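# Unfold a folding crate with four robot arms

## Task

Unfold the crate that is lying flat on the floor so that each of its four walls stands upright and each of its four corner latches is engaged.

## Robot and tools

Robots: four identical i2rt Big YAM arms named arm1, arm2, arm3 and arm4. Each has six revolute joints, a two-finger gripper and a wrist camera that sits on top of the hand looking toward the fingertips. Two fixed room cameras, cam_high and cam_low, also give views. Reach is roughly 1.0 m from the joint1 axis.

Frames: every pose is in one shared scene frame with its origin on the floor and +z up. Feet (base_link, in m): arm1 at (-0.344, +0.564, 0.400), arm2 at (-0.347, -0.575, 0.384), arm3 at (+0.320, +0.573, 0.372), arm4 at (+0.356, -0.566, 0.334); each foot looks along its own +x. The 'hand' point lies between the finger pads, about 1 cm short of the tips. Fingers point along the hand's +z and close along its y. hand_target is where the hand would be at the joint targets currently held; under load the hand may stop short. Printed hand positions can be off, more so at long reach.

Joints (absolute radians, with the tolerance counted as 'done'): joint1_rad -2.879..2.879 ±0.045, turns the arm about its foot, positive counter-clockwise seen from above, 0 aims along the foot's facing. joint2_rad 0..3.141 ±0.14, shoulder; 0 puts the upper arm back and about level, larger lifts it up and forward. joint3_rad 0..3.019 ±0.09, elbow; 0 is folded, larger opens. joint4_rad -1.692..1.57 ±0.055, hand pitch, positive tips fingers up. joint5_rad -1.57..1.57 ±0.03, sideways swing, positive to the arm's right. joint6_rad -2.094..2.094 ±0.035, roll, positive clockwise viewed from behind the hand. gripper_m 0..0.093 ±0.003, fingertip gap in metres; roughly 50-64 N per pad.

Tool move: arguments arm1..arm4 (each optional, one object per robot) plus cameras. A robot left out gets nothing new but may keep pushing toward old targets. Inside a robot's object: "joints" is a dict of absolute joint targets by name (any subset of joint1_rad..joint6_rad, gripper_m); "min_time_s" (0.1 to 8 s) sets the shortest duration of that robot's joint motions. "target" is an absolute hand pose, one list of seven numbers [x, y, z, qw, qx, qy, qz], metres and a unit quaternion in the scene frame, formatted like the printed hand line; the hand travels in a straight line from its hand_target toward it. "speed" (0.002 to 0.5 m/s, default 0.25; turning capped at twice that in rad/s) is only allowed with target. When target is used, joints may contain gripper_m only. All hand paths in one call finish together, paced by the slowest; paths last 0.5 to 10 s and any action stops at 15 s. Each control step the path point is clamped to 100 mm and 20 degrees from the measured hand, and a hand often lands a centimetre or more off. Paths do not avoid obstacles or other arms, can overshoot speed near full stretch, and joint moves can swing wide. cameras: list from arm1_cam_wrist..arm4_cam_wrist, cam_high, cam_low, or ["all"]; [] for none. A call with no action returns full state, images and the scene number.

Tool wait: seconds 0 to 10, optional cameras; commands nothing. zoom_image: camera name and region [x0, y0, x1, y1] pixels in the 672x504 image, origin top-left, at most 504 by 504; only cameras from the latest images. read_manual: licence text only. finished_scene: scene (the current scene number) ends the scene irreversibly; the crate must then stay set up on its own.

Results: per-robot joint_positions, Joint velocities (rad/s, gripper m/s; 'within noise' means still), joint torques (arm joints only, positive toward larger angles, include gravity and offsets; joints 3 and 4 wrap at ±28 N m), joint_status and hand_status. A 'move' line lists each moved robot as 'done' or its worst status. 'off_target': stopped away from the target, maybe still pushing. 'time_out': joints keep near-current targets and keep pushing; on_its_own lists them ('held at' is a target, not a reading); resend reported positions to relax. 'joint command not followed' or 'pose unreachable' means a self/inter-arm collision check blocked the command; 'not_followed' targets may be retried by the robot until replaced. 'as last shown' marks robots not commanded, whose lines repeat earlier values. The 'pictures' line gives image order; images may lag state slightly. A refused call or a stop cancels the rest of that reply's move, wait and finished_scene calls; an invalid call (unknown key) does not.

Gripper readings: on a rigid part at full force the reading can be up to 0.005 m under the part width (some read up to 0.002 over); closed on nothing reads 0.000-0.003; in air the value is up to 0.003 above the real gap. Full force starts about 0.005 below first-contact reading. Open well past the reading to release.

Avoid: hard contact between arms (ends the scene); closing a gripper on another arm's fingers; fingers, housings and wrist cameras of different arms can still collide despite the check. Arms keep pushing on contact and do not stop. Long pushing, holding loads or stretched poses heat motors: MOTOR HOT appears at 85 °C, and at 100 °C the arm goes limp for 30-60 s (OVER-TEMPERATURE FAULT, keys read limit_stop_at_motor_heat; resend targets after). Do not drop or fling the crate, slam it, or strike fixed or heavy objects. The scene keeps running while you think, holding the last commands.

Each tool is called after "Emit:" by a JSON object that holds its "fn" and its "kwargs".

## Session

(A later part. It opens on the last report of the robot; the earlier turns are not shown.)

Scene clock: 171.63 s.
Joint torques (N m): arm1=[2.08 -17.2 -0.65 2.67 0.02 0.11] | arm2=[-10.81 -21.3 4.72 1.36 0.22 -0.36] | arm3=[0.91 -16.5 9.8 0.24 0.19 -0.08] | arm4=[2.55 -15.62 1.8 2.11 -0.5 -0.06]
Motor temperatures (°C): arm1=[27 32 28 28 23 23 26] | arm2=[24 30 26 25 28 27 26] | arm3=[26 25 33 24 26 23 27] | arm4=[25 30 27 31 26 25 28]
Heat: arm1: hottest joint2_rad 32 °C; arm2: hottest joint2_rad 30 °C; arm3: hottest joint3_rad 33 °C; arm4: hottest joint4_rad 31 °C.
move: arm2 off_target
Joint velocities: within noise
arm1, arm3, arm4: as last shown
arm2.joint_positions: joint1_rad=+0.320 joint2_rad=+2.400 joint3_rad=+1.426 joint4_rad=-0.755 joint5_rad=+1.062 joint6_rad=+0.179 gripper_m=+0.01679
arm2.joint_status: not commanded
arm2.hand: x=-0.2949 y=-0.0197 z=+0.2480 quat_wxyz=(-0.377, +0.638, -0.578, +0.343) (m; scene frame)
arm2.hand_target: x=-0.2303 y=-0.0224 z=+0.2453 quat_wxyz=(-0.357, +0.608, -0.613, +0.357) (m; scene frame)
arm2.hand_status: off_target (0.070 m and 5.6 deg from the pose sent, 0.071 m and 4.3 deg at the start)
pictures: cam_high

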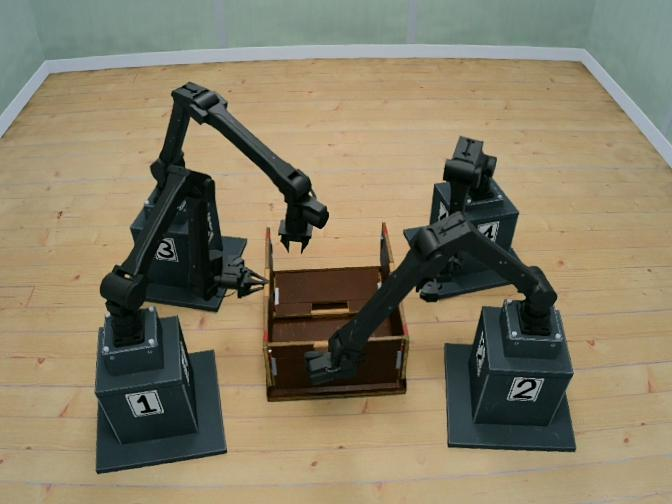

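Emit:
{"fn": "move", "kwargs": {"arm2": {"target":[-0.293,-0.018,0.252,-0.37,0.61,-0.59,0.37],"speed":0.1}}}

Emit:
{"fn": "move", "kwargs": {"arm2": {"joints":{"gripper_m":0.06}}}}

Emit:
{"fn": "move", "kwargs": {"arm2": {"target":[-0.39,-0.02,0.36,-0.36,0.61,-0.61,0.36],"speed":0.15}}}

Emit:
{"fn": "move", "kwargs": {"arm2": {"target":[-0.5,-0.2,0.5,-0.183,0.683,-0.683,0.183],"speed":0.3}, "cameras": ["arm3_cam_wrist","cam_high"]}}

Emit:
{"fn": "zoom_image", "kwargs": {"camera": "cam_high", "region": [250, 320, 420, 420]}}

Scene clock: 174.90 s.
Joint torques (N m): arm1=[1.96 -17.26 -0.57 2.5 0.03 0.14] | arm2=[-0.62 -21.77 5.45 -1.06 0.85 0.31] | arm3=[0.5 -16.38 9.81 0.32 0.21 -0.05] | arm4=[2.55 -15.56 1.81 2.11 -0.5 -0.06]
Motor temperatures (°C): arm1=[27 32 28 28 23 23 26] | arm2=[24 30 26 25 28 27 26] | arm3=[26 25 33 24 26 23 27] | arm4=[25 30 27 31 26 25 28]
Heat: arm1: hottest joint2_rad 32 °C; arm2: hottest joint2_rad 30 °C; arm3: hottest joint3_rad 33 °C; arm4: hottest joint4_rad 31 °C.
move: arm2 done
Joint velocities: within noise
arm1, arm3, arm4: as last shown
arm2.joint_positions: joint1_rad=+0.323 joint2_rad=+2.441 joint3_rad=+1.507 joint4_rad=-0.927 joint5_rad=+1.071 joint6_rad=+0.307 gripper_m=+0.01679
arm2.joint_status: not commanded
arm2.hand: x=-0.2959 y=-0.0188 z=+0.2492 quat_wxyz=(-0.370, +0.620, -0.588, +0.366) (m; scene frame)
arm2.hand_target: x=-0.2926 y=-0.0161 z=+0.2521 quat_wxyz=(-0.372, +0.612, -0.592, +0.369) (m; scene frame)
arm2.hand_status: done (0.004 m and 1.2 deg from the pose sent, 0.005 m and 4.7 deg at the start)
pictures: none

Scene clock: 175.60 s.
Joint torques (N m): arm1=[1.44 -17.49 -0.76 2.62 0.02 0.12] | arm2=[-0.38 -21.66 5.44 -0.47 0.8 0.15] | arm3=[0.09 -16.44 9.89 0.29 0.19 -0.07] | arm4=[2.49 -15.62 1.8 2.11 -0.5 -0.07]
Motor temperatures (°C): arm1=[27 32 28 28 23 23 26] | arm2=[24 29 26 25 28 27 26] | arm3=[26 25 33 24 26 23 27] | arm4=[25 30 27 31 26 25 28]
Heat: arm1: hottest joint2_rad 32 °C; arm2: hottest joint2_rad 29 °C; arm3: hottest joint3_rad 33 °C; arm4: hottest joint4_rad 31 °C.
move: arm2 done
Joint velocities: within noise
arm1, arm3, arm4: as last shown
arm2.joint_positions: joint1_rad=+0.314 joint2_rad=+2.441 joint3_rad=+1.507 joint4_rad=-0.946 joint5_rad=+1.073 joint6_rad=+0.320 gripper_m=+0.05982
arm2.joint_status: all done
arm2.hand: x=-0.2902 y=-0.0219 z=+0.2503 quat_wxyz=(-0.367, +0.616, -0.590, +0.372) (m; scene frame)
arm2.hand_target: x=-0.2874 y=-0.0168 z=+0.2522 quat_wxyz=(-0.370, +0.610, -0.594, +0.371) (m; scene frame)
arm2.hand_status: not commanded
pictures: none

Scene clock: 177.57 s.
Joint torques (N m): arm1=[1.67 -17.2 -0.69 2.61 0 0.12] | arm2=[-0.21 -24.41 7.21 -1.03 0.35 0.14] | arm3=[0.21 -16.67 9.84 0.32 0.18 -0.05] | arm4=[2.55 -15.56 1.8 2.1 -0.5 -0.06]
Motor temperatures (°C): arm1=[27 32 28 28 23 23 26] | arm2=[24 29 26 25 28 26 26] | arm3=[26 25 33 24 26 23 27] | arm4=[25 30 27 31 27 25 28]
Heat: arm1: hottest joint2_rad 32 °C; arm2: hottest joint2_rad 29 °C; arm3: hottest joint3_rad 33 °C; arm4: hottest joint4_rad 31 °C.
move: arm2 off_target
Joint velocities: within noise
arm1.joint_positions: joint1_rad=+0.867 joint2_rad=+2.650 joint3_rad=+0.868 joint4_rad=+1.555 joint5_rad=+1.120 joint6_rad=-1.367 gripper_m=+0.01703
arm1.joint_status: not commanded
arm1.hand: x=-0.0288 y=+0.2019 z=+0.2425 quat_wxyz=(+0.028, -0.027, -0.738, +0.673) (m; scene frame)
arm1.hand_target: x=-0.0202 y=+0.2106 z=+0.2409 quat_wxyz=(+0.017, -0.017, -0.738, +0.674) (m; scene frame)
arm1.hand_status: not commanded
arm2.joint_positions: joint1_rad=+0.478 joint2_rad=+2.344 joint3_rad=+1.608 joint4_rad=-1.424 joint5_rad=+0.975 joint6_rad=+0.620 gripper_m=+0.05989
arm2.joint_status: not commanded
arm2.hand: x=-0.3858 y=-0.0343 z=+0.3391 quat_wxyz=(-0.351, +0.618, -0.593, +0.379) (m; scene frame)
arm2.hand_target: x=-0.3925 y=-0.0200 z=+0.3594 quat_wxyz=(-0.360, +0.610, -0.607, +0.359) (m; scene frame)
arm2.hand_status: off_target (0.026 m and 3.2 deg from the pose sent, 0.148 m and 2.9 deg at the start)
arm3: as last shown
arm4.joint_positions: joint1_rad=+0.895 joint2_rad=+2.481 joint3_rad=+0.871 joint4_rad=+1.497 joint5_rad=+1.133 joint6_rad=-1.457 gripper_m=+0.01710
arm4.joint_status: not commanded
arm4.hand: x=-0.0141 y=-0.2020 z=+0.2451 quat_wxyz=(-0.690, +0.724, -0.016, +0.007) (m; scene frame)
arm4.hand_target: x=-0.0206 y=-0.2055 z=+0.2437 quat_wxyz=(-0.691, +0.723, -0.003, +0.004) (m; scene frame)
arm4.hand_status: not commanded
pictures: none

Scene clock: 179.33 s.
Joint torques (N m): arm1=[2.32 -17.49 -0.59 2.58 0.02 0.11] | arm2=[0.15 -15.97 6.43 -0.57 0.19 0.09] | arm3=[0.56 -15.97 9.81 0.32 0.17 -0.05] | arm4=[2.55 -15.62 1.8 2.11 -0.5 -0.06]
Motor temperatures (°C): arm1=[27 32 28 28 23 23 26] | arm2=[24 29 26 25 28 26 26] | arm3=[26 25 33 24 26 23 27] | arm4=[25 30 27 31 27 25 28]
Heat: arm1: hottest joint2_rad 32 °C; arm2: hottest joint2_rad 29 °C; arm3: hottest joint3_rad 33 °C; arm4: hottest joint4_rad 31 °C.
move: arm2 done
Joint velocities: within noise
arm1, arm3, arm4: as last shown
arm2.joint_positions: joint1_rad=+0.704 joint2_rad=+1.671 joint3_rad=+1.213 joint4_rad=-1.417 joint5_rad=+0.439 joint6_rad=+0.625 gripper_m=+0.05990
arm2.joint_status: not commanded
arm2.hand: x=-0.4992 y=-0.1975 z=+0.4948 quat_wxyz=(-0.184, +0.686, -0.679, +0.186) (m; scene frame)
arm2.hand_target: x=-0.5011 y=-0.1989 z=+0.5009 quat_wxyz=(-0.184, +0.684, -0.681, +0.182) (m; scene frame)
arm2.hand_status: done (0.006 m and 0.7 deg from the pose sent, 0.258 m and 32.3 deg at the start)
pictures: arm3_cam_wrist, cam_high

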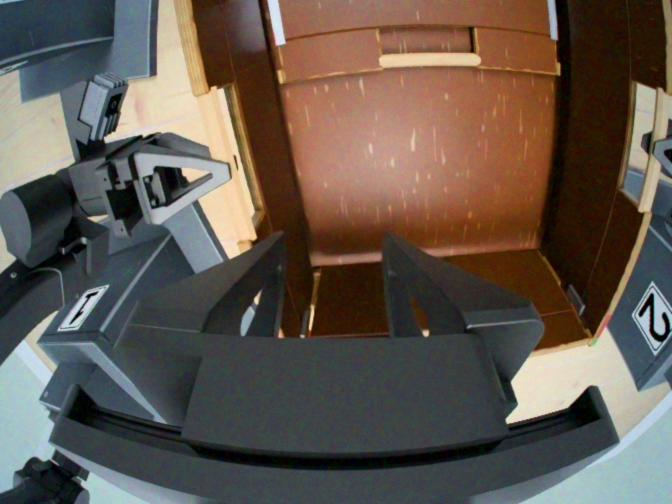

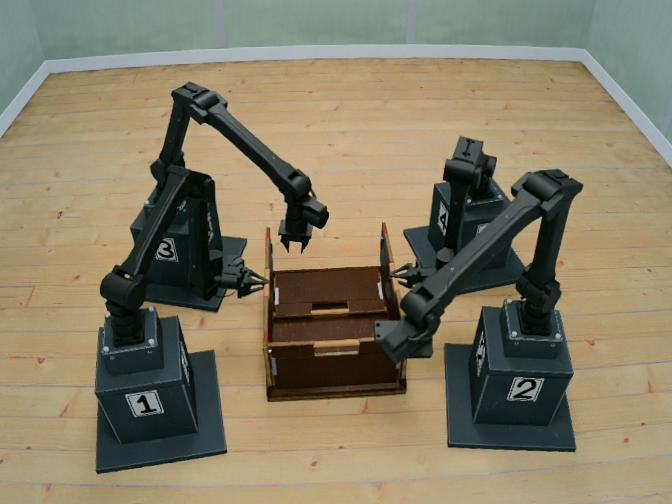

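Scaled by 2.965 from the camera's 672x504 image, which has a finer 960x720 frame.

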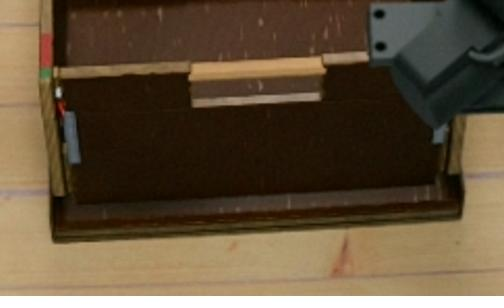

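Emit:
{"fn": "move", "kwargs": {"arm3": {"target":[-0.02,0.03,0.34,0.183,0.683,0.683,0.183],"speed":0.35,"joints":{"gripper_m":0.042}}}}

Emit:
{"fn": "move", "kwargs": {"arm3": {"target":[-0.015,-0.03,0.125,0.183,0.683,0.683,0.183],"speed":0.25}, "cameras": ["arm3_cam_wrist","cam_low"]}}

Scene clock: 184.90 s.
Joint torques (N m): arm1=[2.02 -17.61 -0.77 2.56 0.03 0.14] | arm2=[0.32 -16.03 6.43 -0.54 0.19 0.12] | arm3=[-1.38 -19.43 9.91 -0.92 -0.3 0.13] | arm4=[2.61 -15.62 1.78 2.1 -0.5 -0.06]
Motor temperatures (°C): arm1=[27 32 28 28 23 23 26] | arm2=[24 29 26 25 28 26 25] | arm3=[26 26 33 24 26 23 27] | arm4=[25 30 27 31 27 25 28]
Heat: arm1: hottest joint2_rad 32 °C; arm2: hottest joint2_rad 29 °C; arm3: hottest joint3_rad 33 °C; arm4: hottest joint4_rad 31 °C.
move: arm3 off_target
Joint velocities: within noise
arm1, arm2, arm4: as last shown
arm2.hand_target: x=-0.5011 y=-0.1989 z=+0.5009 quat_wxyz=(-0.184, +0.685, -0.681, +0.182) (m; scene frame)
arm3.joint_positions: joint1_rad=-0.440 joint2_rad=+2.407 joint3_rad=+2.053 joint4_rad=-1.544 joint5_rad=-0.397 joint6_rad=-0.748 gripper_m=+0.04188
arm3.joint_status: all done
arm3.hand: x=-0.0115 y=+0.0324 z=+0.3499 quat_wxyz=(-0.182, -0.675, -0.693, -0.177) (m; scene frame)
arm3.hand_target: x=-0.0205 y=+0.0286 z=+0.3403 quat_wxyz=(-0.183, -0.682, -0.685, -0.179) (m; scene frame)
arm3.hand_status: off_target (0.013 m and 1.6 deg from the pose sent, 0.092 m and 87.2 deg at the start)
pictures: none

Scene clock: 187.33 s.
Joint torques (N m): arm1=[1.79 -17.2 -0.7 2.56 0.02 0.15] | arm2=[0.38 -16.09 6.43 -0.55 0.19 0.12] | arm3=[0.15 -20.78 9.8 -0.85 -0.31 0.09] | arm4=[2.55 -15.56 1.8 2.11 -0.5 -0.06]
Motor temperatures (°C): arm1=[27 32 28 28 23 23 26] | arm2=[24 29 26 25 27 26 25] | arm3=[26 26 33 24 26 23 27] | arm4=[25 30 27 30 27 25 28]
Heat: arm1: hottest joint2_rad 32 °C; arm2: hottest joint2_rad 29 °C; arm3: hottest joint3_rad 33 °C; arm4: hottest joint2_rad 30 °C.
move: arm3 off_target
Joint velocities: within noise
arm1, arm2, arm4: as last shown
arm3.joint_positions: joint1_rad=-0.397 joint2_rad=+2.931 joint3_rad=+2.515 joint4_rad=-1.465 joint5_rad=-0.416 joint6_rad=-0.685 gripper_m=+0.04188
arm3.joint_status: not commanded
arm3.hand: x=-0.0157 y=-0.0268 z=+0.1376 quat_wxyz=(-0.182, -0.682, -0.686, -0.178) (m; scene frame)
arm3.hand_target: x=-0.0115 y=-0.0295 z=+0.1246 quat_wxyz=(-0.182, -0.682, -0.684, -0.182) (m; scene frame)
arm3.hand_status: off_target (0.013 m and 0.7 deg from the pose sent, 0.233 m and 1.6 deg at the start)
pictures: arm3_cam_wrist, cam_low

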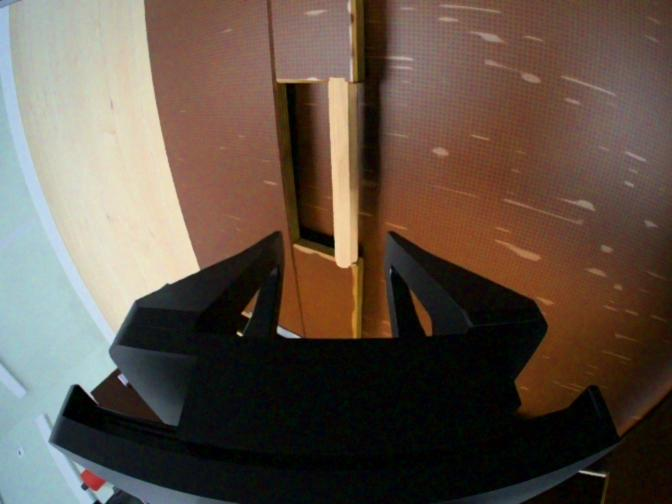

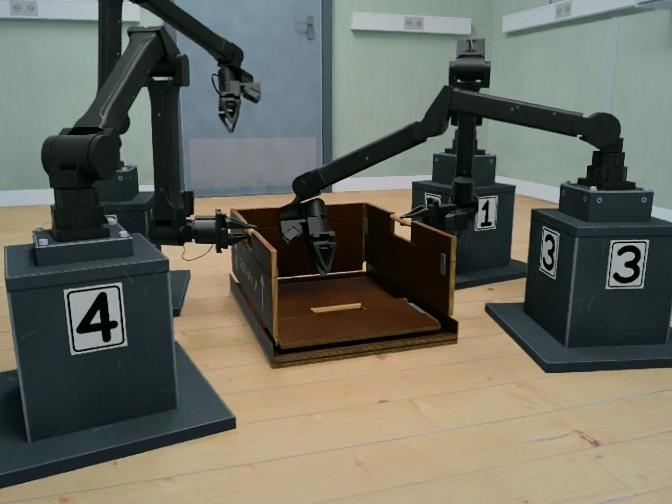

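Emit:
{"fn": "move", "kwargs": {"arm3": {"target":[0.041,-0.025,0.026,0.183,0.683,0.683,0.183],"speed":0.12}, "cameras": ["arm3_cam_wrist"]}}

Scene clock: 194.60 s.
Joint torques (N m): arm1=[2.2 -17.03 -0.84 2.5 0.03 0.1] | arm2=[0.32 -16.03 6.43 -0.55 0.19 0.12] | arm3=[-0.21 -20.78 7.27 0.1 -0.32 0.1] | arm4=[2.49 -15.56 1.78 2.11 -0.5 -0.06]
Motor temperatures (°C): arm1=[27 32 28 28 23 23 27] | arm2=[24 29 26 25 27 26 25] | arm3=[26 26 33 24 26 23 27] | arm4=[25 30 27 30 27 25 28]
Heat: arm1: hottest joint2_rad 32 °C; arm2: hottest joint2_rad 29 °C; arm3: hottest joint3_rad 33 °C; arm4: hottest joint2_rad 30 °C.
move: arm3 off_target
Joint velocities: within noise
arm1, arm2, arm4: as last shown
arm3.joint_positions: joint1_rad=-0.340 joint2_rad=+3.026 joint3_rad=+2.448 joint4_rad=-1.271 joint5_rad=-0.434 joint6_rad=-0.626 gripper_m=+0.04188
arm3.joint_status: not commanded
arm3.hand: x=+0.0337 y=-0.0271 z=+0.0459 quat_wxyz=(-0.184, -0.681, -0.687, -0.175) (m; scene frame)
arm3.hand_target: x=+0.0424 y=-0.0235 z=+0.0266 quat_wxyz=(-0.183, -0.683, -0.684, -0.182) (m; scene frame)
arm3.hand_status: off_target (0.021 m and 1.0 deg from the pose sent, 0.125 m and 0.7 deg at the start)
pictures: arm3_cam_wrist

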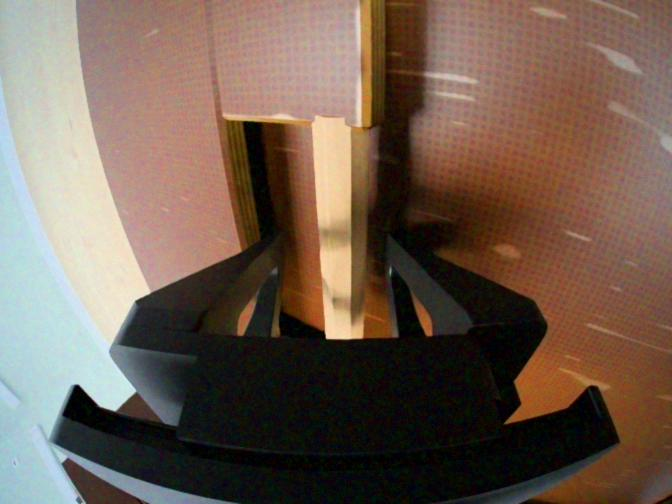

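Emit:
{"fn": "move", "kwargs": {"arm3": {"target":[0.046,-0.008,0.013,0.183,0.683,0.683,0.183],"speed":0.12}}}

Emit:
{"fn": "move", "kwargs": {"arm3": {"joints":{"gripper_m":0.01}}, "cameras": ["arm3_cam_wrist"]}}

Scene clock: 196.73 s.
Joint torques (N m): arm1=[1.67 -16.91 -0.76 2.65 0.03 0.12] | arm2=[0.38 -15.97 6.43 -0.55 0.19 0.12] | arm3=[-0.62 -21.48 3.51 0.28 -0.02 0.07] | arm4=[2.49 -15.56 1.8 2.11 -0.5 -0.06]
Motor temperatures (°C): arm1=[27 32 28 28 23 23 27] | arm2=[24 29 26 25 27 26 25] | arm3=[26 27 33 24 26 23 27] | arm4=[25 30 27 30 27 25 28]
Heat: arm1: hottest joint2_rad 32 °C; arm2: hottest joint2_rad 29 °C; arm3: hottest joint3_rad 33 °C; arm4: hottest joint2_rad 30 °C.
move: arm3 off_target
Joint velocities: within noise
arm1, arm2, arm4: as last shown
arm3.joint_positions: joint1_rad=-0.347 joint2_rad=+3.009 joint3_rad=+2.400 joint4_rad=-1.212 joint5_rad=-0.443 joint6_rad=-0.626 gripper_m=+0.04188
arm3.joint_status: not commanded
arm3.hand: x=+0.0310 y=-0.0265 z=+0.0415 quat_wxyz=(-0.192, -0.682, -0.687, -0.162) (m; scene frame)
arm3.hand_target: x=+0.0433 y=-0.0062 z=+0.0151 quat_wxyz=(-0.185, -0.685, -0.681, -0.182) (m; scene frame)
arm3.hand_status: off_target (0.037 m and 2.7 deg from the pose sent, 0.040 m and 1.0 deg at the start)
pictures: none

Scene clock: 197.43 s.
Joint torques (N m): arm1=[1.85 -17.73 -0.66 2.66 0.01 0.12] | arm2=[0.32 -16.03 6.43 -0.55 0.19 0.12] | arm3=[-0.85 -20.95 4.49 0.14 -0.11 0.18] | arm4=[2.55 -15.62 1.8 2.11 -0.5 -0.06]
Motor temperatures (°C): arm1=[27 32 28 28 23 23 27] | arm2=[24 29 26 25 27 26 25] | arm3=[26 27 33 24 26 23 27] | arm4=[25 30 27 30 27 25 28]
Heat: arm1: hottest joint2_rad 32 °C; arm2: hottest joint2_rad 29 °C; arm3: hottest joint3_rad 33 °C; arm4: hottest joint2_rad 30 °C.
move: arm3 off_target
Joint velocities: within noise
arm1, arm2, arm4: as last shown
arm3.joint_positions: joint1_rad=-0.345 joint2_rad=+3.009 joint3_rad=+2.385 joint4_rad=-1.210 joint5_rad=-0.439 joint6_rad=-0.648 gripper_m=+0.01652
arm3.joint_status: gripper_m off_target (ended at +0.01655, target +0.01000)
arm3.hand: x=+0.0348 y=-0.0210 z=+0.0372 quat_wxyz=(-0.190, -0.675, -0.694, -0.166) (m; scene frame)
arm3.hand_target: x=+0.0439 y=-0.0061 z=+0.0152 quat_wxyz=(-0.184, -0.681, -0.685, -0.182) (m; scene frame)
arm3.hand_status: not commanded
pictures: arm3_cam_wrist

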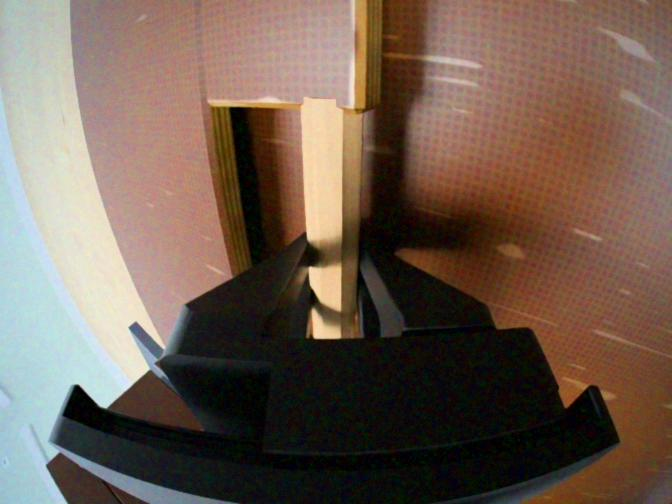

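Emit:
{"fn": "move", "kwargs": {"arm3": {"target":[0.037,-0.015,0.088,0.0923,0.701,0.701,0.0923],"speed":0.12}}}

Emit:
{"fn": "move", "kwargs": {"arm3": {"target":[0.057,-0.016,0.136,0,0.707,0.707,0],"speed":0.12}, "cameras": ["arm3_cam_wrist","cam_low"]}}

Scene clock: 201.63 s.
Joint torques (N m): arm1=[1.96 -17.79 -0.69 2.52 0.08 0.18] | arm2=[0.38 -16.03 6.43 -0.55 0.19 0.13] | arm3=[0.26 -24.06 3.62 -0.57 0.41 0.37] | arm4=[2.55 -15.56 1.78 2.11 -0.5 -0.06]
Motor temperatures (°C): arm1=[27 32 28 28 23 23 27] | arm2=[24 28 26 25 27 26 25] | arm3=[26 27 33 24 26 23 27] | arm4=[25 30 27 30 27 25 29]
Heat: arm1: hottest joint2_rad 32 °C; arm2: hottest joint2_rad 28 °C; arm3: hottest joint3_rad 33 °C; arm4: hottest joint2_rad 30 °C.
move: arm3 off_target
Joint velocities: within noise
arm1, arm2, arm4: as last shown
arm3.joint_positions: joint1_rad=-0.293 joint2_rad=+2.776 joint3_rad=+2.049 joint4_rad=-0.958 joint5_rad=-0.245 joint6_rad=-0.557 gripper_m=+0.01650
arm3.joint_status: not commanded
arm3.hand: x=+0.0377 y=-0.0211 z=+0.0782 quat_wxyz=(-0.105, -0.688, -0.713, -0.087) (m; scene frame)
arm3.hand_target: x=+0.0426 y=-0.0185 z=+0.0881 quat_wxyz=(-0.095, -0.698, -0.704, -0.093) (m; scene frame)
arm3.hand_status: off_target (0.012 m and 2.5 deg from the pose sent, 0.051 m and 14.4 deg at the start)
pictures: none

Scene clock: 203.40 s.
Joint torques (N m): arm1=[1.73 -17.32 -0.62 2.58 0.07 0.16] | arm2=[0.38 -16.03 6.42 -0.55 0.19 0.12] | arm3=[-0.03 -23 3.49 0.05 0.74 0.42] | arm4=[2.55 -15.62 1.8 2.11 -0.5 -0.06]
Motor temperatures (°C): arm1=[27 32 28 28 23 23 27] | arm2=[24 28 26 25 27 26 25] | arm3=[26 27 32 24 26 23 27] | arm4=[25 30 27 30 27 25 29]
Heat: arm1: hottest joint2_rad 32 °C; arm2: hottest joint2_rad 28 °C; arm3: hottest joint3_rad 32 °C; arm4: hottest joint2_rad 30 °C.
move: arm3 done
Joint velocities: within noise
arm1.joint_positions: joint1_rad=+0.867 joint2_rad=+2.650 joint3_rad=+0.868 joint4_rad=+1.555 joint5_rad=+1.120 joint6_rad=-1.367 gripper_m=+0.01703
arm1.joint_status: not commanded
arm1.hand: x=-0.0288 y=+0.2019 z=+0.2425 quat_wxyz=(+0.028, -0.027, -0.738, +0.673) (m; scene frame)
arm1.hand_target: x=-0.0202 y=+0.2106 z=+0.2409 quat_wxyz=(+0.017, -0.017, -0.738, +0.674) (m; scene frame)
arm1.hand_status: not commanded
arm2: as last shown
arm3.joint_positions: joint1_rad=-0.213 joint2_rad=+2.579 joint3_rad=+1.796 joint4_rad=-0.779 joint5_rad=-0.015 joint6_rad=-0.458 gripper_m=+0.01648
arm3.joint_status: not commanded
arm3.hand: x=+0.0525 y=-0.0195 z=+0.1280 quat_wxyz=(-0.010, -0.697, -0.717, +0.000) (m; scene frame)
arm3.hand_target: x=+0.0560 y=-0.0150 z=+0.1355 quat_wxyz=(+0.001, -0.707, -0.707, -0.002) (m; scene frame)
arm3.hand_status: done (0.010 m and 2.0 deg from the pose sent, 0.061 m and 15.8 deg at the start)
arm4.joint_positions: joint1_rad=+0.895 joint2_rad=+2.481 joint3_rad=+0.871 joint4_rad=+1.497 joint5_rad=+1.133 joint6_rad=-1.457 gripper_m=+0.01710
arm4.joint_status: not commanded
arm4.hand: x=-0.0141 y=-0.2020 z=+0.2451 quat_wxyz=(-0.690, +0.724, -0.016, +0.007) (m; scene frame)
arm4.hand_target: x=-0.0206 y=-0.2055 z=+0.2437 quat_wxyz=(-0.691, +0.723, -0.003, +0.004) (m; scene frame)
arm4.hand_status: not commanded
pictures: arm3_cam_wrist, cam_low

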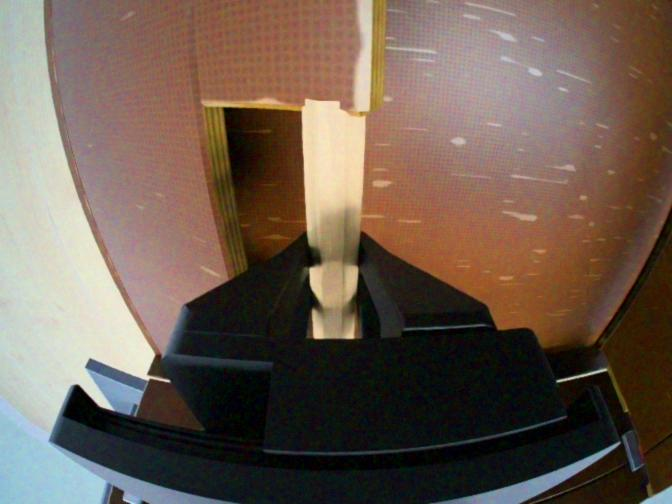

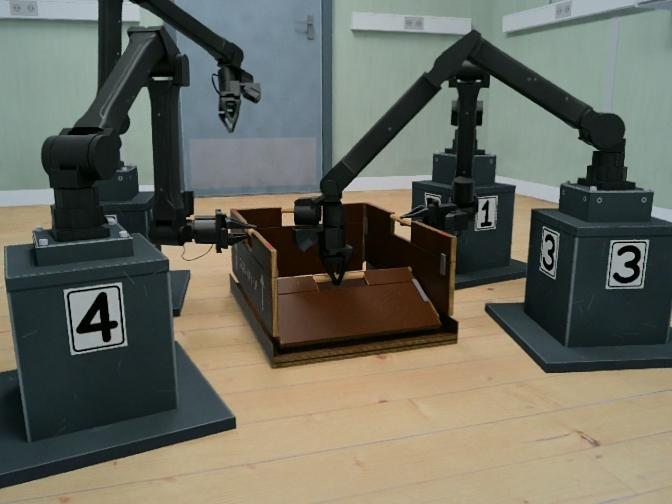

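Emit:
{"fn": "move", "kwargs": {"arm3": {"target":[0.103,-0.014,0.193,-0.0923,0.701,0.701,-0.0923],"speed":0.12}}}

Emit:
{"fn": "move", "kwargs": {"arm3": {"target":[0.155,-0.014,0.228,-0.183,0.683,0.683,-0.183],"speed":0.12}}}

Emit:
{"fn": "move", "kwargs": {"arm3": {"target":[0.205,-0.014,0.248,-0.25,0.661,0.661,-0.25],"speed":0.12}, "cameras": ["arm3_cam_wrist","cam_low","cam_high"]}}

Scene clock: 208.07 s.
Joint torques (N m): arm1=[2.14 -16.91 -0.79 2.61 0.02 0.12] | arm2=[0.38 -16.03 6.43 -0.55 0.19 0.13] | arm3=[0.32 -22.71 3.26 -0.25 0.3 0.45] | arm4=[2.49 -15.56 1.8 2.11 -0.5 -0.06]
Motor temperatures (°C): arm1=[27 32 28 28 23 23 27] | arm2=[24 28 26 25 27 26 25] | arm3=[26 27 32 24 26 23 27] | arm4=[25 30 27 30 27 25 29]
Heat: arm1: hottest joint2_rad 32 °C; arm2: hottest joint2_rad 28 °C; arm3: hottest joint3_rad 32 °C; arm4: hottest joint2_rad 30 °C.
move: arm3 off_target
Joint velocities: within noise
arm1, arm4: as last shown
arm2.joint_positions: joint1_rad=+0.704 joint2_rad=+1.671 joint3_rad=+1.213 joint4_rad=-1.417 joint5_rad=+0.439 joint6_rad=+0.625 gripper_m=+0.05990
arm2.joint_status: not commanded
arm2.hand: x=-0.4992 y=-0.1975 z=+0.4948 quat_wxyz=(-0.184, +0.686, -0.679, +0.186) (m; scene frame)
arm2.hand_target: x=-0.5011 y=-0.1989 z=+0.5009 quat_wxyz=(-0.184, +0.685, -0.681, +0.182) (m; scene frame)
arm2.hand_status: not commanded
arm3.joint_positions: joint1_rad=-0.087 joint2_rad=+2.414 joint3_rad=+1.599 joint4_rad=-0.664 joint5_rad=+0.256 joint6_rad=-0.333 gripper_m=+0.01647
arm3.joint_status: not commanded
arm3.hand: x=+0.0892 y=-0.0186 z=+0.1835 quat_wxyz=(+0.092, -0.694, -0.707, +0.097) (m; scene frame)
arm3.hand_target: x=+0.0987 y=-0.0134 z=+0.1927 quat_wxyz=(+0.094, -0.702, -0.699, +0.093) (m; scene frame)
arm3.hand_status: off_target (0.017 m and 1.2 deg from the pose sent, 0.083 m and 15.9 deg at the start)
pictures: none

Scene clock: 209.73 s.
Joint torques (N m): arm1=[1.61 -17.61 -0.77 2.61 -0.02 0.11] | arm2=[0.32 -16.03 6.46 -0.55 0.19 0.12] | arm3=[1.03 -20.84 3.9 -0.55 0.23 0.52] | arm4=[2.55 -15.62 1.8 2.1 -0.5 -0.06]
Motor temperatures (°C): arm1=[27 32 28 28 23 23 27] | arm2=[24 28 26 25 27 26 25] | arm3=[26 27 32 24 26 23 27] | arm4=[25 30 27 30 27 25 29]
Heat: arm1: hottest joint2_rad 32 °C; arm2: hottest joint2_rad 28 °C; arm3: hottest joint3_rad 32 °C; arm4: hottest joint2_rad 30 °C.
move: arm3 off_target
Joint velocities: within noise
arm1, arm2, arm4: as last shown
arm3.joint_positions: joint1_rad=+0.055 joint2_rad=+2.338 joint3_rad=+1.506 joint4_rad=-0.641 joint5_rad=+0.537 joint6_rad=-0.194 gripper_m=+0.01647
arm3.joint_status: not commanded
arm3.hand: x=+0.1348 y=-0.0167 z=+0.2217 quat_wxyz=(+0.190, -0.679, -0.684, +0.189) (m; scene frame)
arm3.hand_target: x=+0.1502 y=-0.0133 z=+0.2288 quat_wxyz=(+0.188, -0.683, -0.681, +0.185) (m; scene frame)
arm3.hand_status: off_target (0.021 m and 1.1 deg from the pose sent, 0.080 m and 14.6 deg at the start)
pictures: none

Scene clock: 211.17 s.
Joint torques (N m): arm1=[2.2 -17.96 -0.83 2.55 0.02 0.12] | arm2=[0.32 -16.03 6.42 -0.55 0.19 0.12] | arm3=[1.44 -20.42 4.67 -1.1 -0.05 0.48] | arm4=[2.55 -15.62 1.8 2.1 -0.5 -0.07]
Motor temperatures (°C): arm1=[27 32 28 28 23 23 27] | arm2=[24 28 26 25 27 26 25] | arm3=[26 27 32 24 26 23 28] | arm4=[25 30 27 30 27 25 29]
Heat: arm1: hottest joint2_rad 32 °C; arm2: hottest joint2_rad 28 °C; arm3: hottest joint3_rad 32 °C; arm4: hottest joint2_rad 30 °C.
move: arm3 off_target
Joint velocities: within noise
arm1, arm2, arm4: as last shown
arm3.joint_positions: joint1_rad=+0.181 joint2_rad=+2.332 joint3_rad=+1.493 joint4_rad=-0.708 joint5_rad=+0.744 joint6_rad=-0.037 gripper_m=+0.01649
arm3.joint_status: not commanded
arm3.hand: x=+0.1821 y=-0.0144 z=+0.2427 quat_wxyz=(+0.258, -0.661, -0.657, +0.255) (m; scene frame)
arm3.hand_target: x=+0.2040 y=-0.0144 z=+0.2473 quat_wxyz=(+0.250, -0.661, -0.662, +0.250) (m; scene frame)
arm3.hand_status: off_target (0.024 m and 1.1 deg from the pose sent, 0.075 m and 10.4 deg at the start)
pictures: arm3_cam_wrist, cam_high, cam_low

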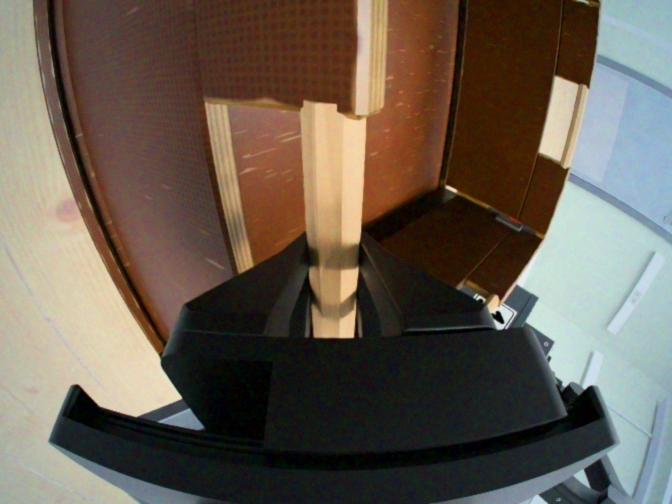

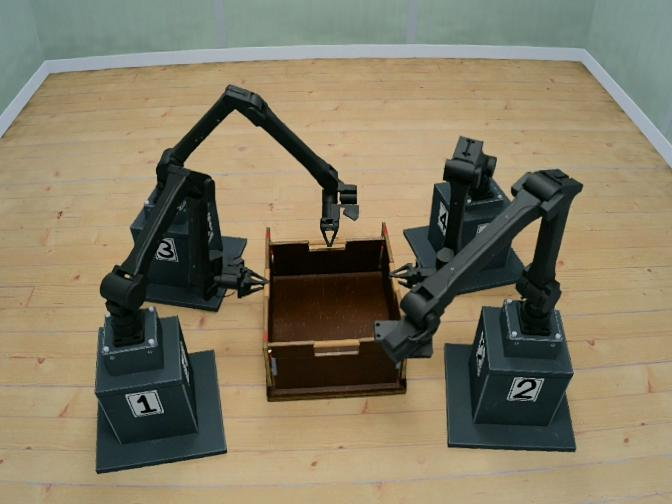

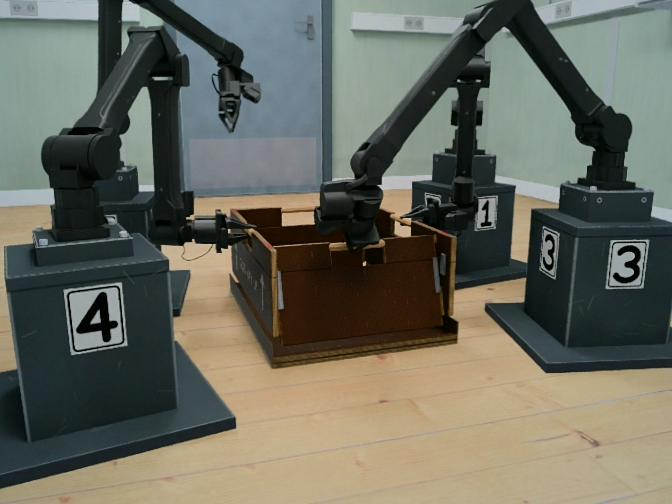

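Emit:
{"fn": "move", "kwargs": {"arm3": {"target":[0.255,-0.014,0.255,-0.31,0.636,0.636,-0.31],"speed":0.1}}}

Emit:
{"fn": "move", "kwargs": {"arm3": {"target":[0.29,-0.014,0.252,-0.354,0.612,0.612,-0.354],"speed":0.08}}}

Emit:
{"fn": "move", "kwargs": {"arm3": {"target":[0.32,-0.014,0.25,-0.37,0.602,0.602,-0.37],"speed":0.08}, "cameras": ["cam_low","cam_high"]}}

Emit:
{"fn": "zoom_image", "kwargs": {"camera": "cam_low", "region": [210, 180, 480, 390]}}

Scene clock: 214.40 s.
Joint torques (N m): arm1=[2.43 -17.26 -0.88 2.71 0.01 0.12] | arm2=[0.32 -16.09 6.43 -0.55 0.19 0.12] | arm3=[3.25 -19.55 5.9 -2.03 0.08 0.57] | arm4=[2.49 -15.62 1.8 2.11 -0.5 -0.06]
Motor temperatures (°C): arm1=[27 32 28 28 23 23 27] | arm2=[24 28 26 25 27 26 25] | arm3=[26 28 32 24 26 23 28] | arm4=[25 30 27 30 27 25 29]
Heat: arm1: hottest joint2_rad 32 °C; arm2: hottest joint2_rad 28 °C; arm3: hottest joint3_rad 32 °C; arm4: hottest joint2_rad 30 °C.
move: arm3 off_target
Joint velocities: within noise
arm1, arm2, arm4: as last shown
arm3.joint_positions: joint1_rad=+0.290 joint2_rad=+2.377 joint3_rad=+1.539 joint4_rad=-0.848 joint5_rad=+0.919 joint6_rad=+0.151 gripper_m=+0.01652
arm3.joint_status: not commanded
arm3.hand: x=+0.2252 y=-0.0125 z=+0.2528 quat_wxyz=(+0.315, -0.640, -0.627, +0.313) (m; scene frame)
arm3.hand_target: x=+0.2539 y=-0.0144 z=+0.2556 quat_wxyz=(+0.310, -0.635, -0.636, +0.311) (m; scene frame)
arm3.hand_status: off_target (0.030 m and 1.3 deg from the pose sent, 0.074 m and 9.5 deg at the start)
pictures: none

Scene clock: 216.07 s.
Joint torques (N m): arm1=[1.67 -17.49 -0.7 2.56 -0.01 0.13] | arm2=[0.32 -16.03 6.43 -0.55 0.19 0.12] | arm3=[5.48 -19.14 6.15 -2.19 0.23 0.6] | arm4=[2.49 -15.62 1.83 2.1 -0.51 -0.06]
Motor temperatures (°C): arm1=[27 32 28 28 23 23 27] | arm2=[24 28 26 25 27 26 25] | arm3=[26 28 32 24 26 23 28] | arm4=[25 30 27 30 27 25 29]
Heat: arm1: hottest joint2_rad 32 °C; arm2: hottest joint2_rad 28 °C; arm3: hottest joint3_rad 32 °C; arm4: hottest joint2_rad 30 °C.
move: arm3 off_target
Joint velocities: within noise
arm1.joint_positions: joint1_rad=+0.867 joint2_rad=+2.650 joint3_rad=+0.868 joint4_rad=+1.557 joint5_rad=+1.120 joint6_rad=-1.367 gripper_m=+0.01703
arm1.joint_status: not commanded
arm1.hand: x=-0.0287 y=+0.2019 z=+0.2427 quat_wxyz=(+0.028, -0.028, -0.738, +0.674) (m; scene frame)
arm1.hand_target: x=-0.0202 y=+0.2105 z=+0.2411 quat_wxyz=(+0.016, -0.017, -0.738, +0.675) (m; scene frame)
arm1.hand_status: not commanded
arm2, arm4: as last shown
arm3.joint_positions: joint1_rad=+0.347 joint2_rad=+2.452 joint3_rad=+1.628 joint4_rad=-1.040 joint5_rad=+1.031 joint6_rad=+0.338 gripper_m=+0.01654
arm3.joint_status: not commanded
arm3.hand: x=+0.2468 y=-0.0109 z=+0.2537 quat_wxyz=(+0.362, -0.624, -0.599, +0.348) (m; scene frame)
arm3.hand_target: x=+0.2878 y=-0.0129 z=+0.2519 quat_wxyz=(+0.354, -0.612, -0.613, +0.355) (m; scene frame)
arm3.hand_status: off_target (0.043 m and 2.3 deg from the pose sent, 0.065 m and 7.4 deg at the start)
arm4.hand_target: x=-0.0209 y=-0.2054 z=+0.2437 quat_wxyz=(-0.691, +0.723, -0.003, +0.003) (m; scene frame)
pictures: none

Scene clock: 217.40 s.
Joint torques (N m): arm1=[2.2 -17.38 -0.7 2.61 0.02 0.16] | arm2=[0.32 -16.09 6.42 -0.57 0.19 0.13] | arm3=[8.76 -19.19 5.91 -2.35 0.05 0.77] | arm4=[2.55 -15.56 1.83 2.1 -0.51 -0.06]
Motor temperatures (°C): arm1=[27 32 28 28 23 23 27] | arm2=[24 28 26 25 27 26 25] | arm3=[26 28 32 24 26 23 28] | arm4=[25 30 27 30 27 25 29]
Heat: arm1: hottest joint2_rad 32 °C; arm2: hottest joint2_rad 28 °C; arm3: hottest joint3_rad 32 °C; arm4: hottest joint2_rad 30 °C.
move: arm3 off_target
Joint velocities: within noise
arm1, arm2, arm4: as last shown
arm3.joint_positions: joint1_rad=+0.353 joint2_rad=+2.501 joint3_rad=+1.699 joint4_rad=-1.176 joint5_rad=+1.063 joint6_rad=+0.447 gripper_m=+0.01653
arm3.joint_status: not commanded
arm3.hand: x=+0.2475 y=-0.0108 z=+0.2535 quat_wxyz=(+0.388, -0.622, -0.581, +0.354) (m; scene frame)
arm3.hand_target: x=+0.3155 y=-0.0117 z=+0.2500 quat_wxyz=(+0.369, -0.602, -0.604, +0.371) (m; scene frame)
arm3.hand_status: off_target (0.073 m and 4.3 deg from the pose sent, 0.073 m and 3.6 deg at the start)
pictures: cam_high, cam_low

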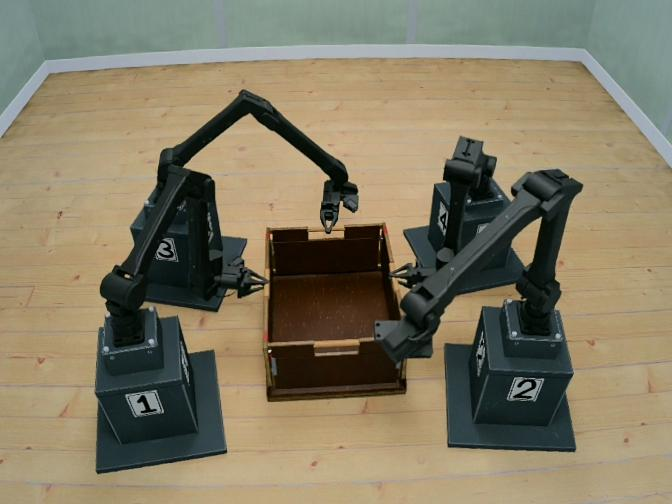

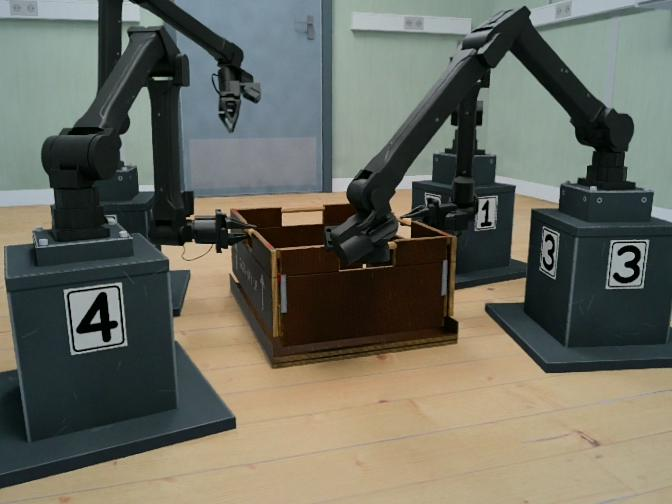

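Scaled by 1.867 from the camera's 672x504 image, which has a finer 960x720 frame.

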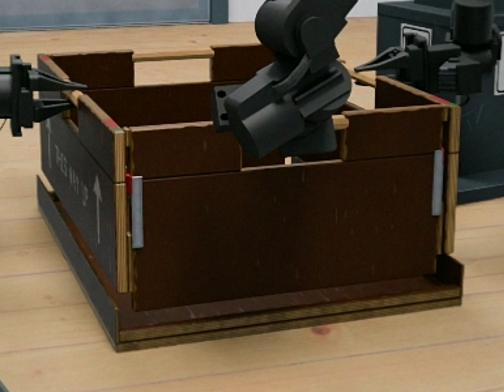

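Emit:
{"fn": "move", "kwargs": {"arm3": {"target":[0.342,-0.014,0.25,-0.37,0.602,0.602,-0.37],"speed":0.06}, "cameras": ["cam_low","cam_high"]}}

Emit:
{"fn": "zoom_image", "kwargs": {"camera": "cam_low", "region": [260, 210, 310, 260]}}

Emit:
{"fn": "zoom_image", "kwargs": {"camera": "cam_low", "region": [420, 220, 470, 270]}}

Emit:
{"fn": "zoom_image", "kwargs": {"camera": "cam_high", "region": [250, 210, 420, 300]}}

Scene clock: 220.53 s.
Joint torques (N m): arm1=[1.79 -17.32 -0.59 2.45 0.03 0.11] | arm2=[0.32 -16.03 6.43 -0.55 0.19 0.12] | arm3=[11.63 -19.43 5.9 -2.65 -0.5 0.92] | arm4=[2.55 -15.62 1.84 2.11 -0.51 -0.07]
Motor temperatures (°C): arm1=[27 32 28 28 23 23 27] | arm2=[24 28 26 25 27 26 25] | arm3=[26 28 31 24 26 24 28] | arm4=[25 30 27 30 27 25 29]
Heat: arm1: hottest joint2_rad 32 °C; arm2: hottest joint2_rad 28 °C; arm3: hottest joint3_rad 31 °C; arm4: hottest joint2_rad 30 °C.
move: arm3 off_target
Joint velocities: within noise
arm1, arm2, arm4: as last shown
arm3.joint_positions: joint1_rad=+0.354 joint2_rad=+2.518 joint3_rad=+1.727 joint4_rad=-1.233 joint5_rad=+1.063 joint6_rad=+0.490 gripper_m=+0.01652
arm3.joint_status: not commanded
arm3.hand: x=+0.2483 y=-0.0100 z=+0.2536 quat_wxyz=(+0.396, -0.624, -0.575, +0.351) (m; scene frame)
arm3.hand_target: x=+0.3348 y=-0.0091 z=+0.2501 quat_wxyz=(+0.369, -0.601, -0.604, +0.371) (m; scene frame)
arm3.hand_status: off_target (0.094 m and 5.4 deg from the pose sent, 0.095 m and 4.3 deg at the start)
pictures: cam_high, cam_low

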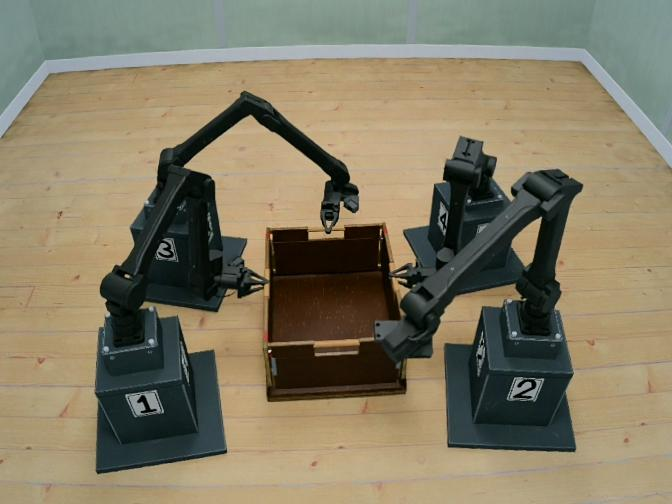

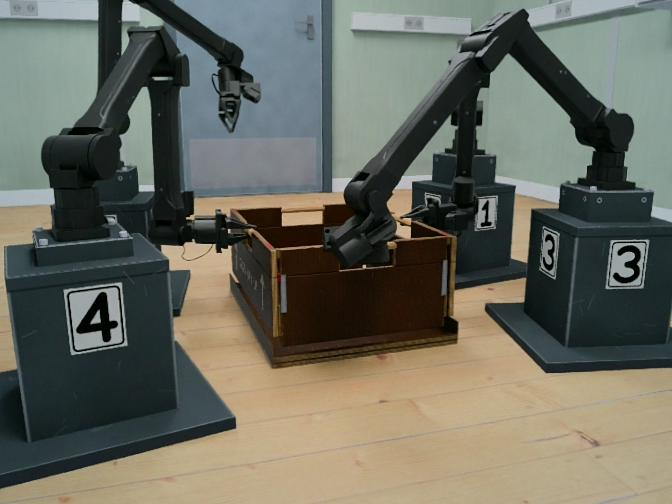

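Scaled by 10.080 from the camera's 672x504 image, which has a finer 960x720 frame.

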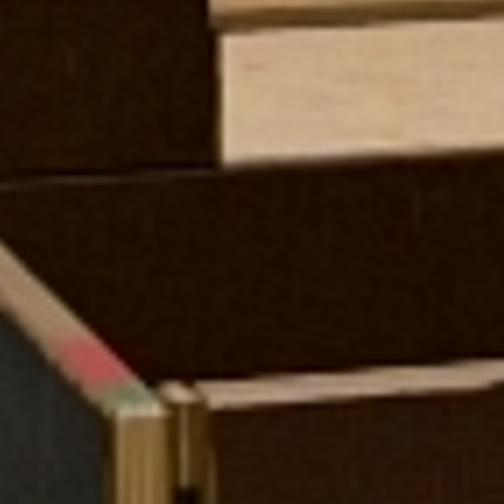

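Scaled by 10.080 from the camera's 672x504 image, which has a finer 960x720 frame.

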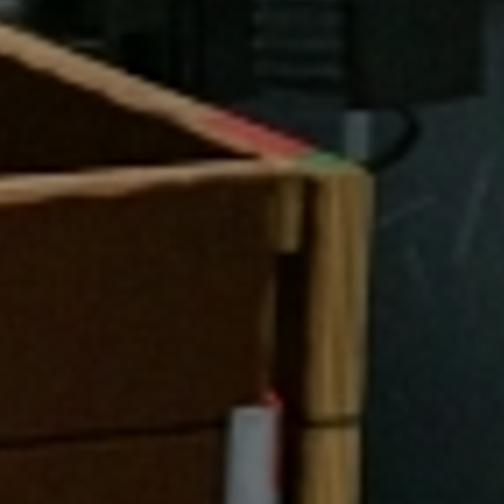

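Scaled by 2.965 from the camera's 672x504 image, which has a finer 960x720 frame.

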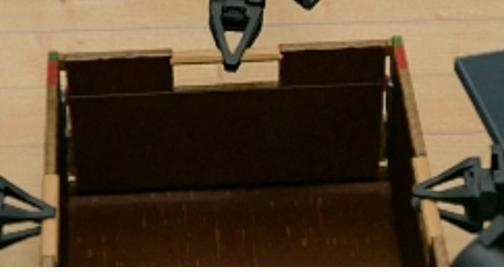

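Emit:
{"fn": "move", "kwargs": {"arm3": {"target":[0.175,-0.014,0.247,-0.36,0.61,0.61,-0.36],"speed":0.1}, "cameras": ["cam_high"]}}

Emit:
{"fn": "zoom_image", "kwargs": {"camera": "cam_high", "region": [250, 210, 420, 300]}}

Scene clock: 223.80 s.
Joint torques (N m): arm1=[2.37 -17.79 -0.61 2.52 0.01 0.12] | arm2=[0.38 -16.03 6.45 -0.54 0.19 0.12] | arm3=[-8.94 -19.02 4.75 2.28 0.54 -0.74] | arm4=[2.55 -15.62 1.83 2.11 -0.51 -0.06]
Motor temperatures (°C): arm1=[27 32 28 28 23 23 27] | arm2=[24 28 26 25 27 26 25] | arm3=[26 28 31 24 26 24 28] | arm4=[25 30 27 30 27 25 29]
Heat: arm1: hottest joint2_rad 32 °C; arm2: hottest joint2_rad 28 °C; arm3: hottest joint3_rad 31 °C; arm4: hottest joint2_rad 30 °C.
move: arm3 off_target
Joint velocities: within noise
arm1, arm2: as last shown
arm3.joint_positions: joint1_rad=+0.344 joint2_rad=+2.398 joint3_rad=+1.509 joint4_rad=-0.782 joint5_rad=+1.066 joint6_rad=+0.157 gripper_m=+0.01651
arm3.joint_status: not commanded
arm3.hand: x=+0.2422 y=-0.0126 z=+0.2540 quat_wxyz=(+0.338, -0.600, -0.618, +0.379) (m; scene frame)
arm3.hand_target: x=+0.1851 y=-0.0090 z=+0.2479 quat_wxyz=(+0.358, -0.611, -0.609, +0.357) (m; scene frame)
arm3.hand_status: off_target (0.068 m and 3.7 deg from the pose sent, 0.074 m and 6.0 deg at the start)
arm4.joint_positions: joint1_rad=+0.895 joint2_rad=+2.481 joint3_rad=+0.871 joint4_rad=+1.497 joint5_rad=+1.133 joint6_rad=-1.457 gripper_m=+0.01710
arm4.joint_status: not commanded
arm4.hand: x=-0.0141 y=-0.2020 z=+0.2451 quat_wxyz=(-0.690, +0.724, -0.016, +0.007) (m; scene frame)
arm4.hand_target: x=-0.0209 y=-0.2054 z=+0.2437 quat_wxyz=(-0.691, +0.723, -0.003, +0.003) (m; scene frame)
arm4.hand_status: not commanded
pictures: cam_high

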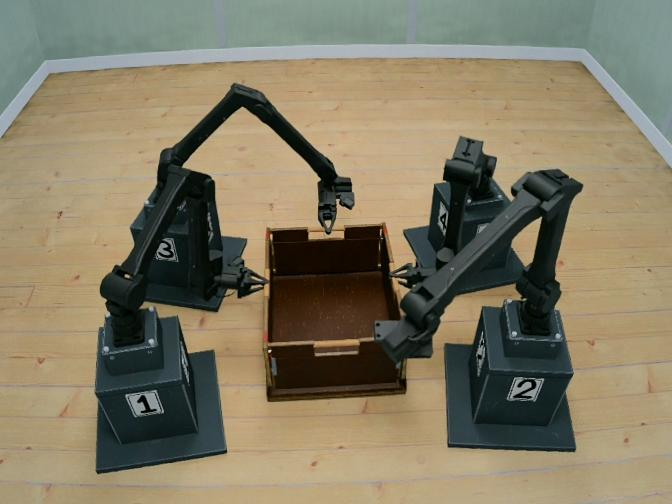

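Scaled by 2.965 from the camera's 672x504 image, which has a finer 960x720 frame.

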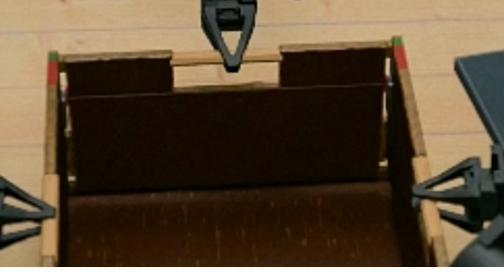

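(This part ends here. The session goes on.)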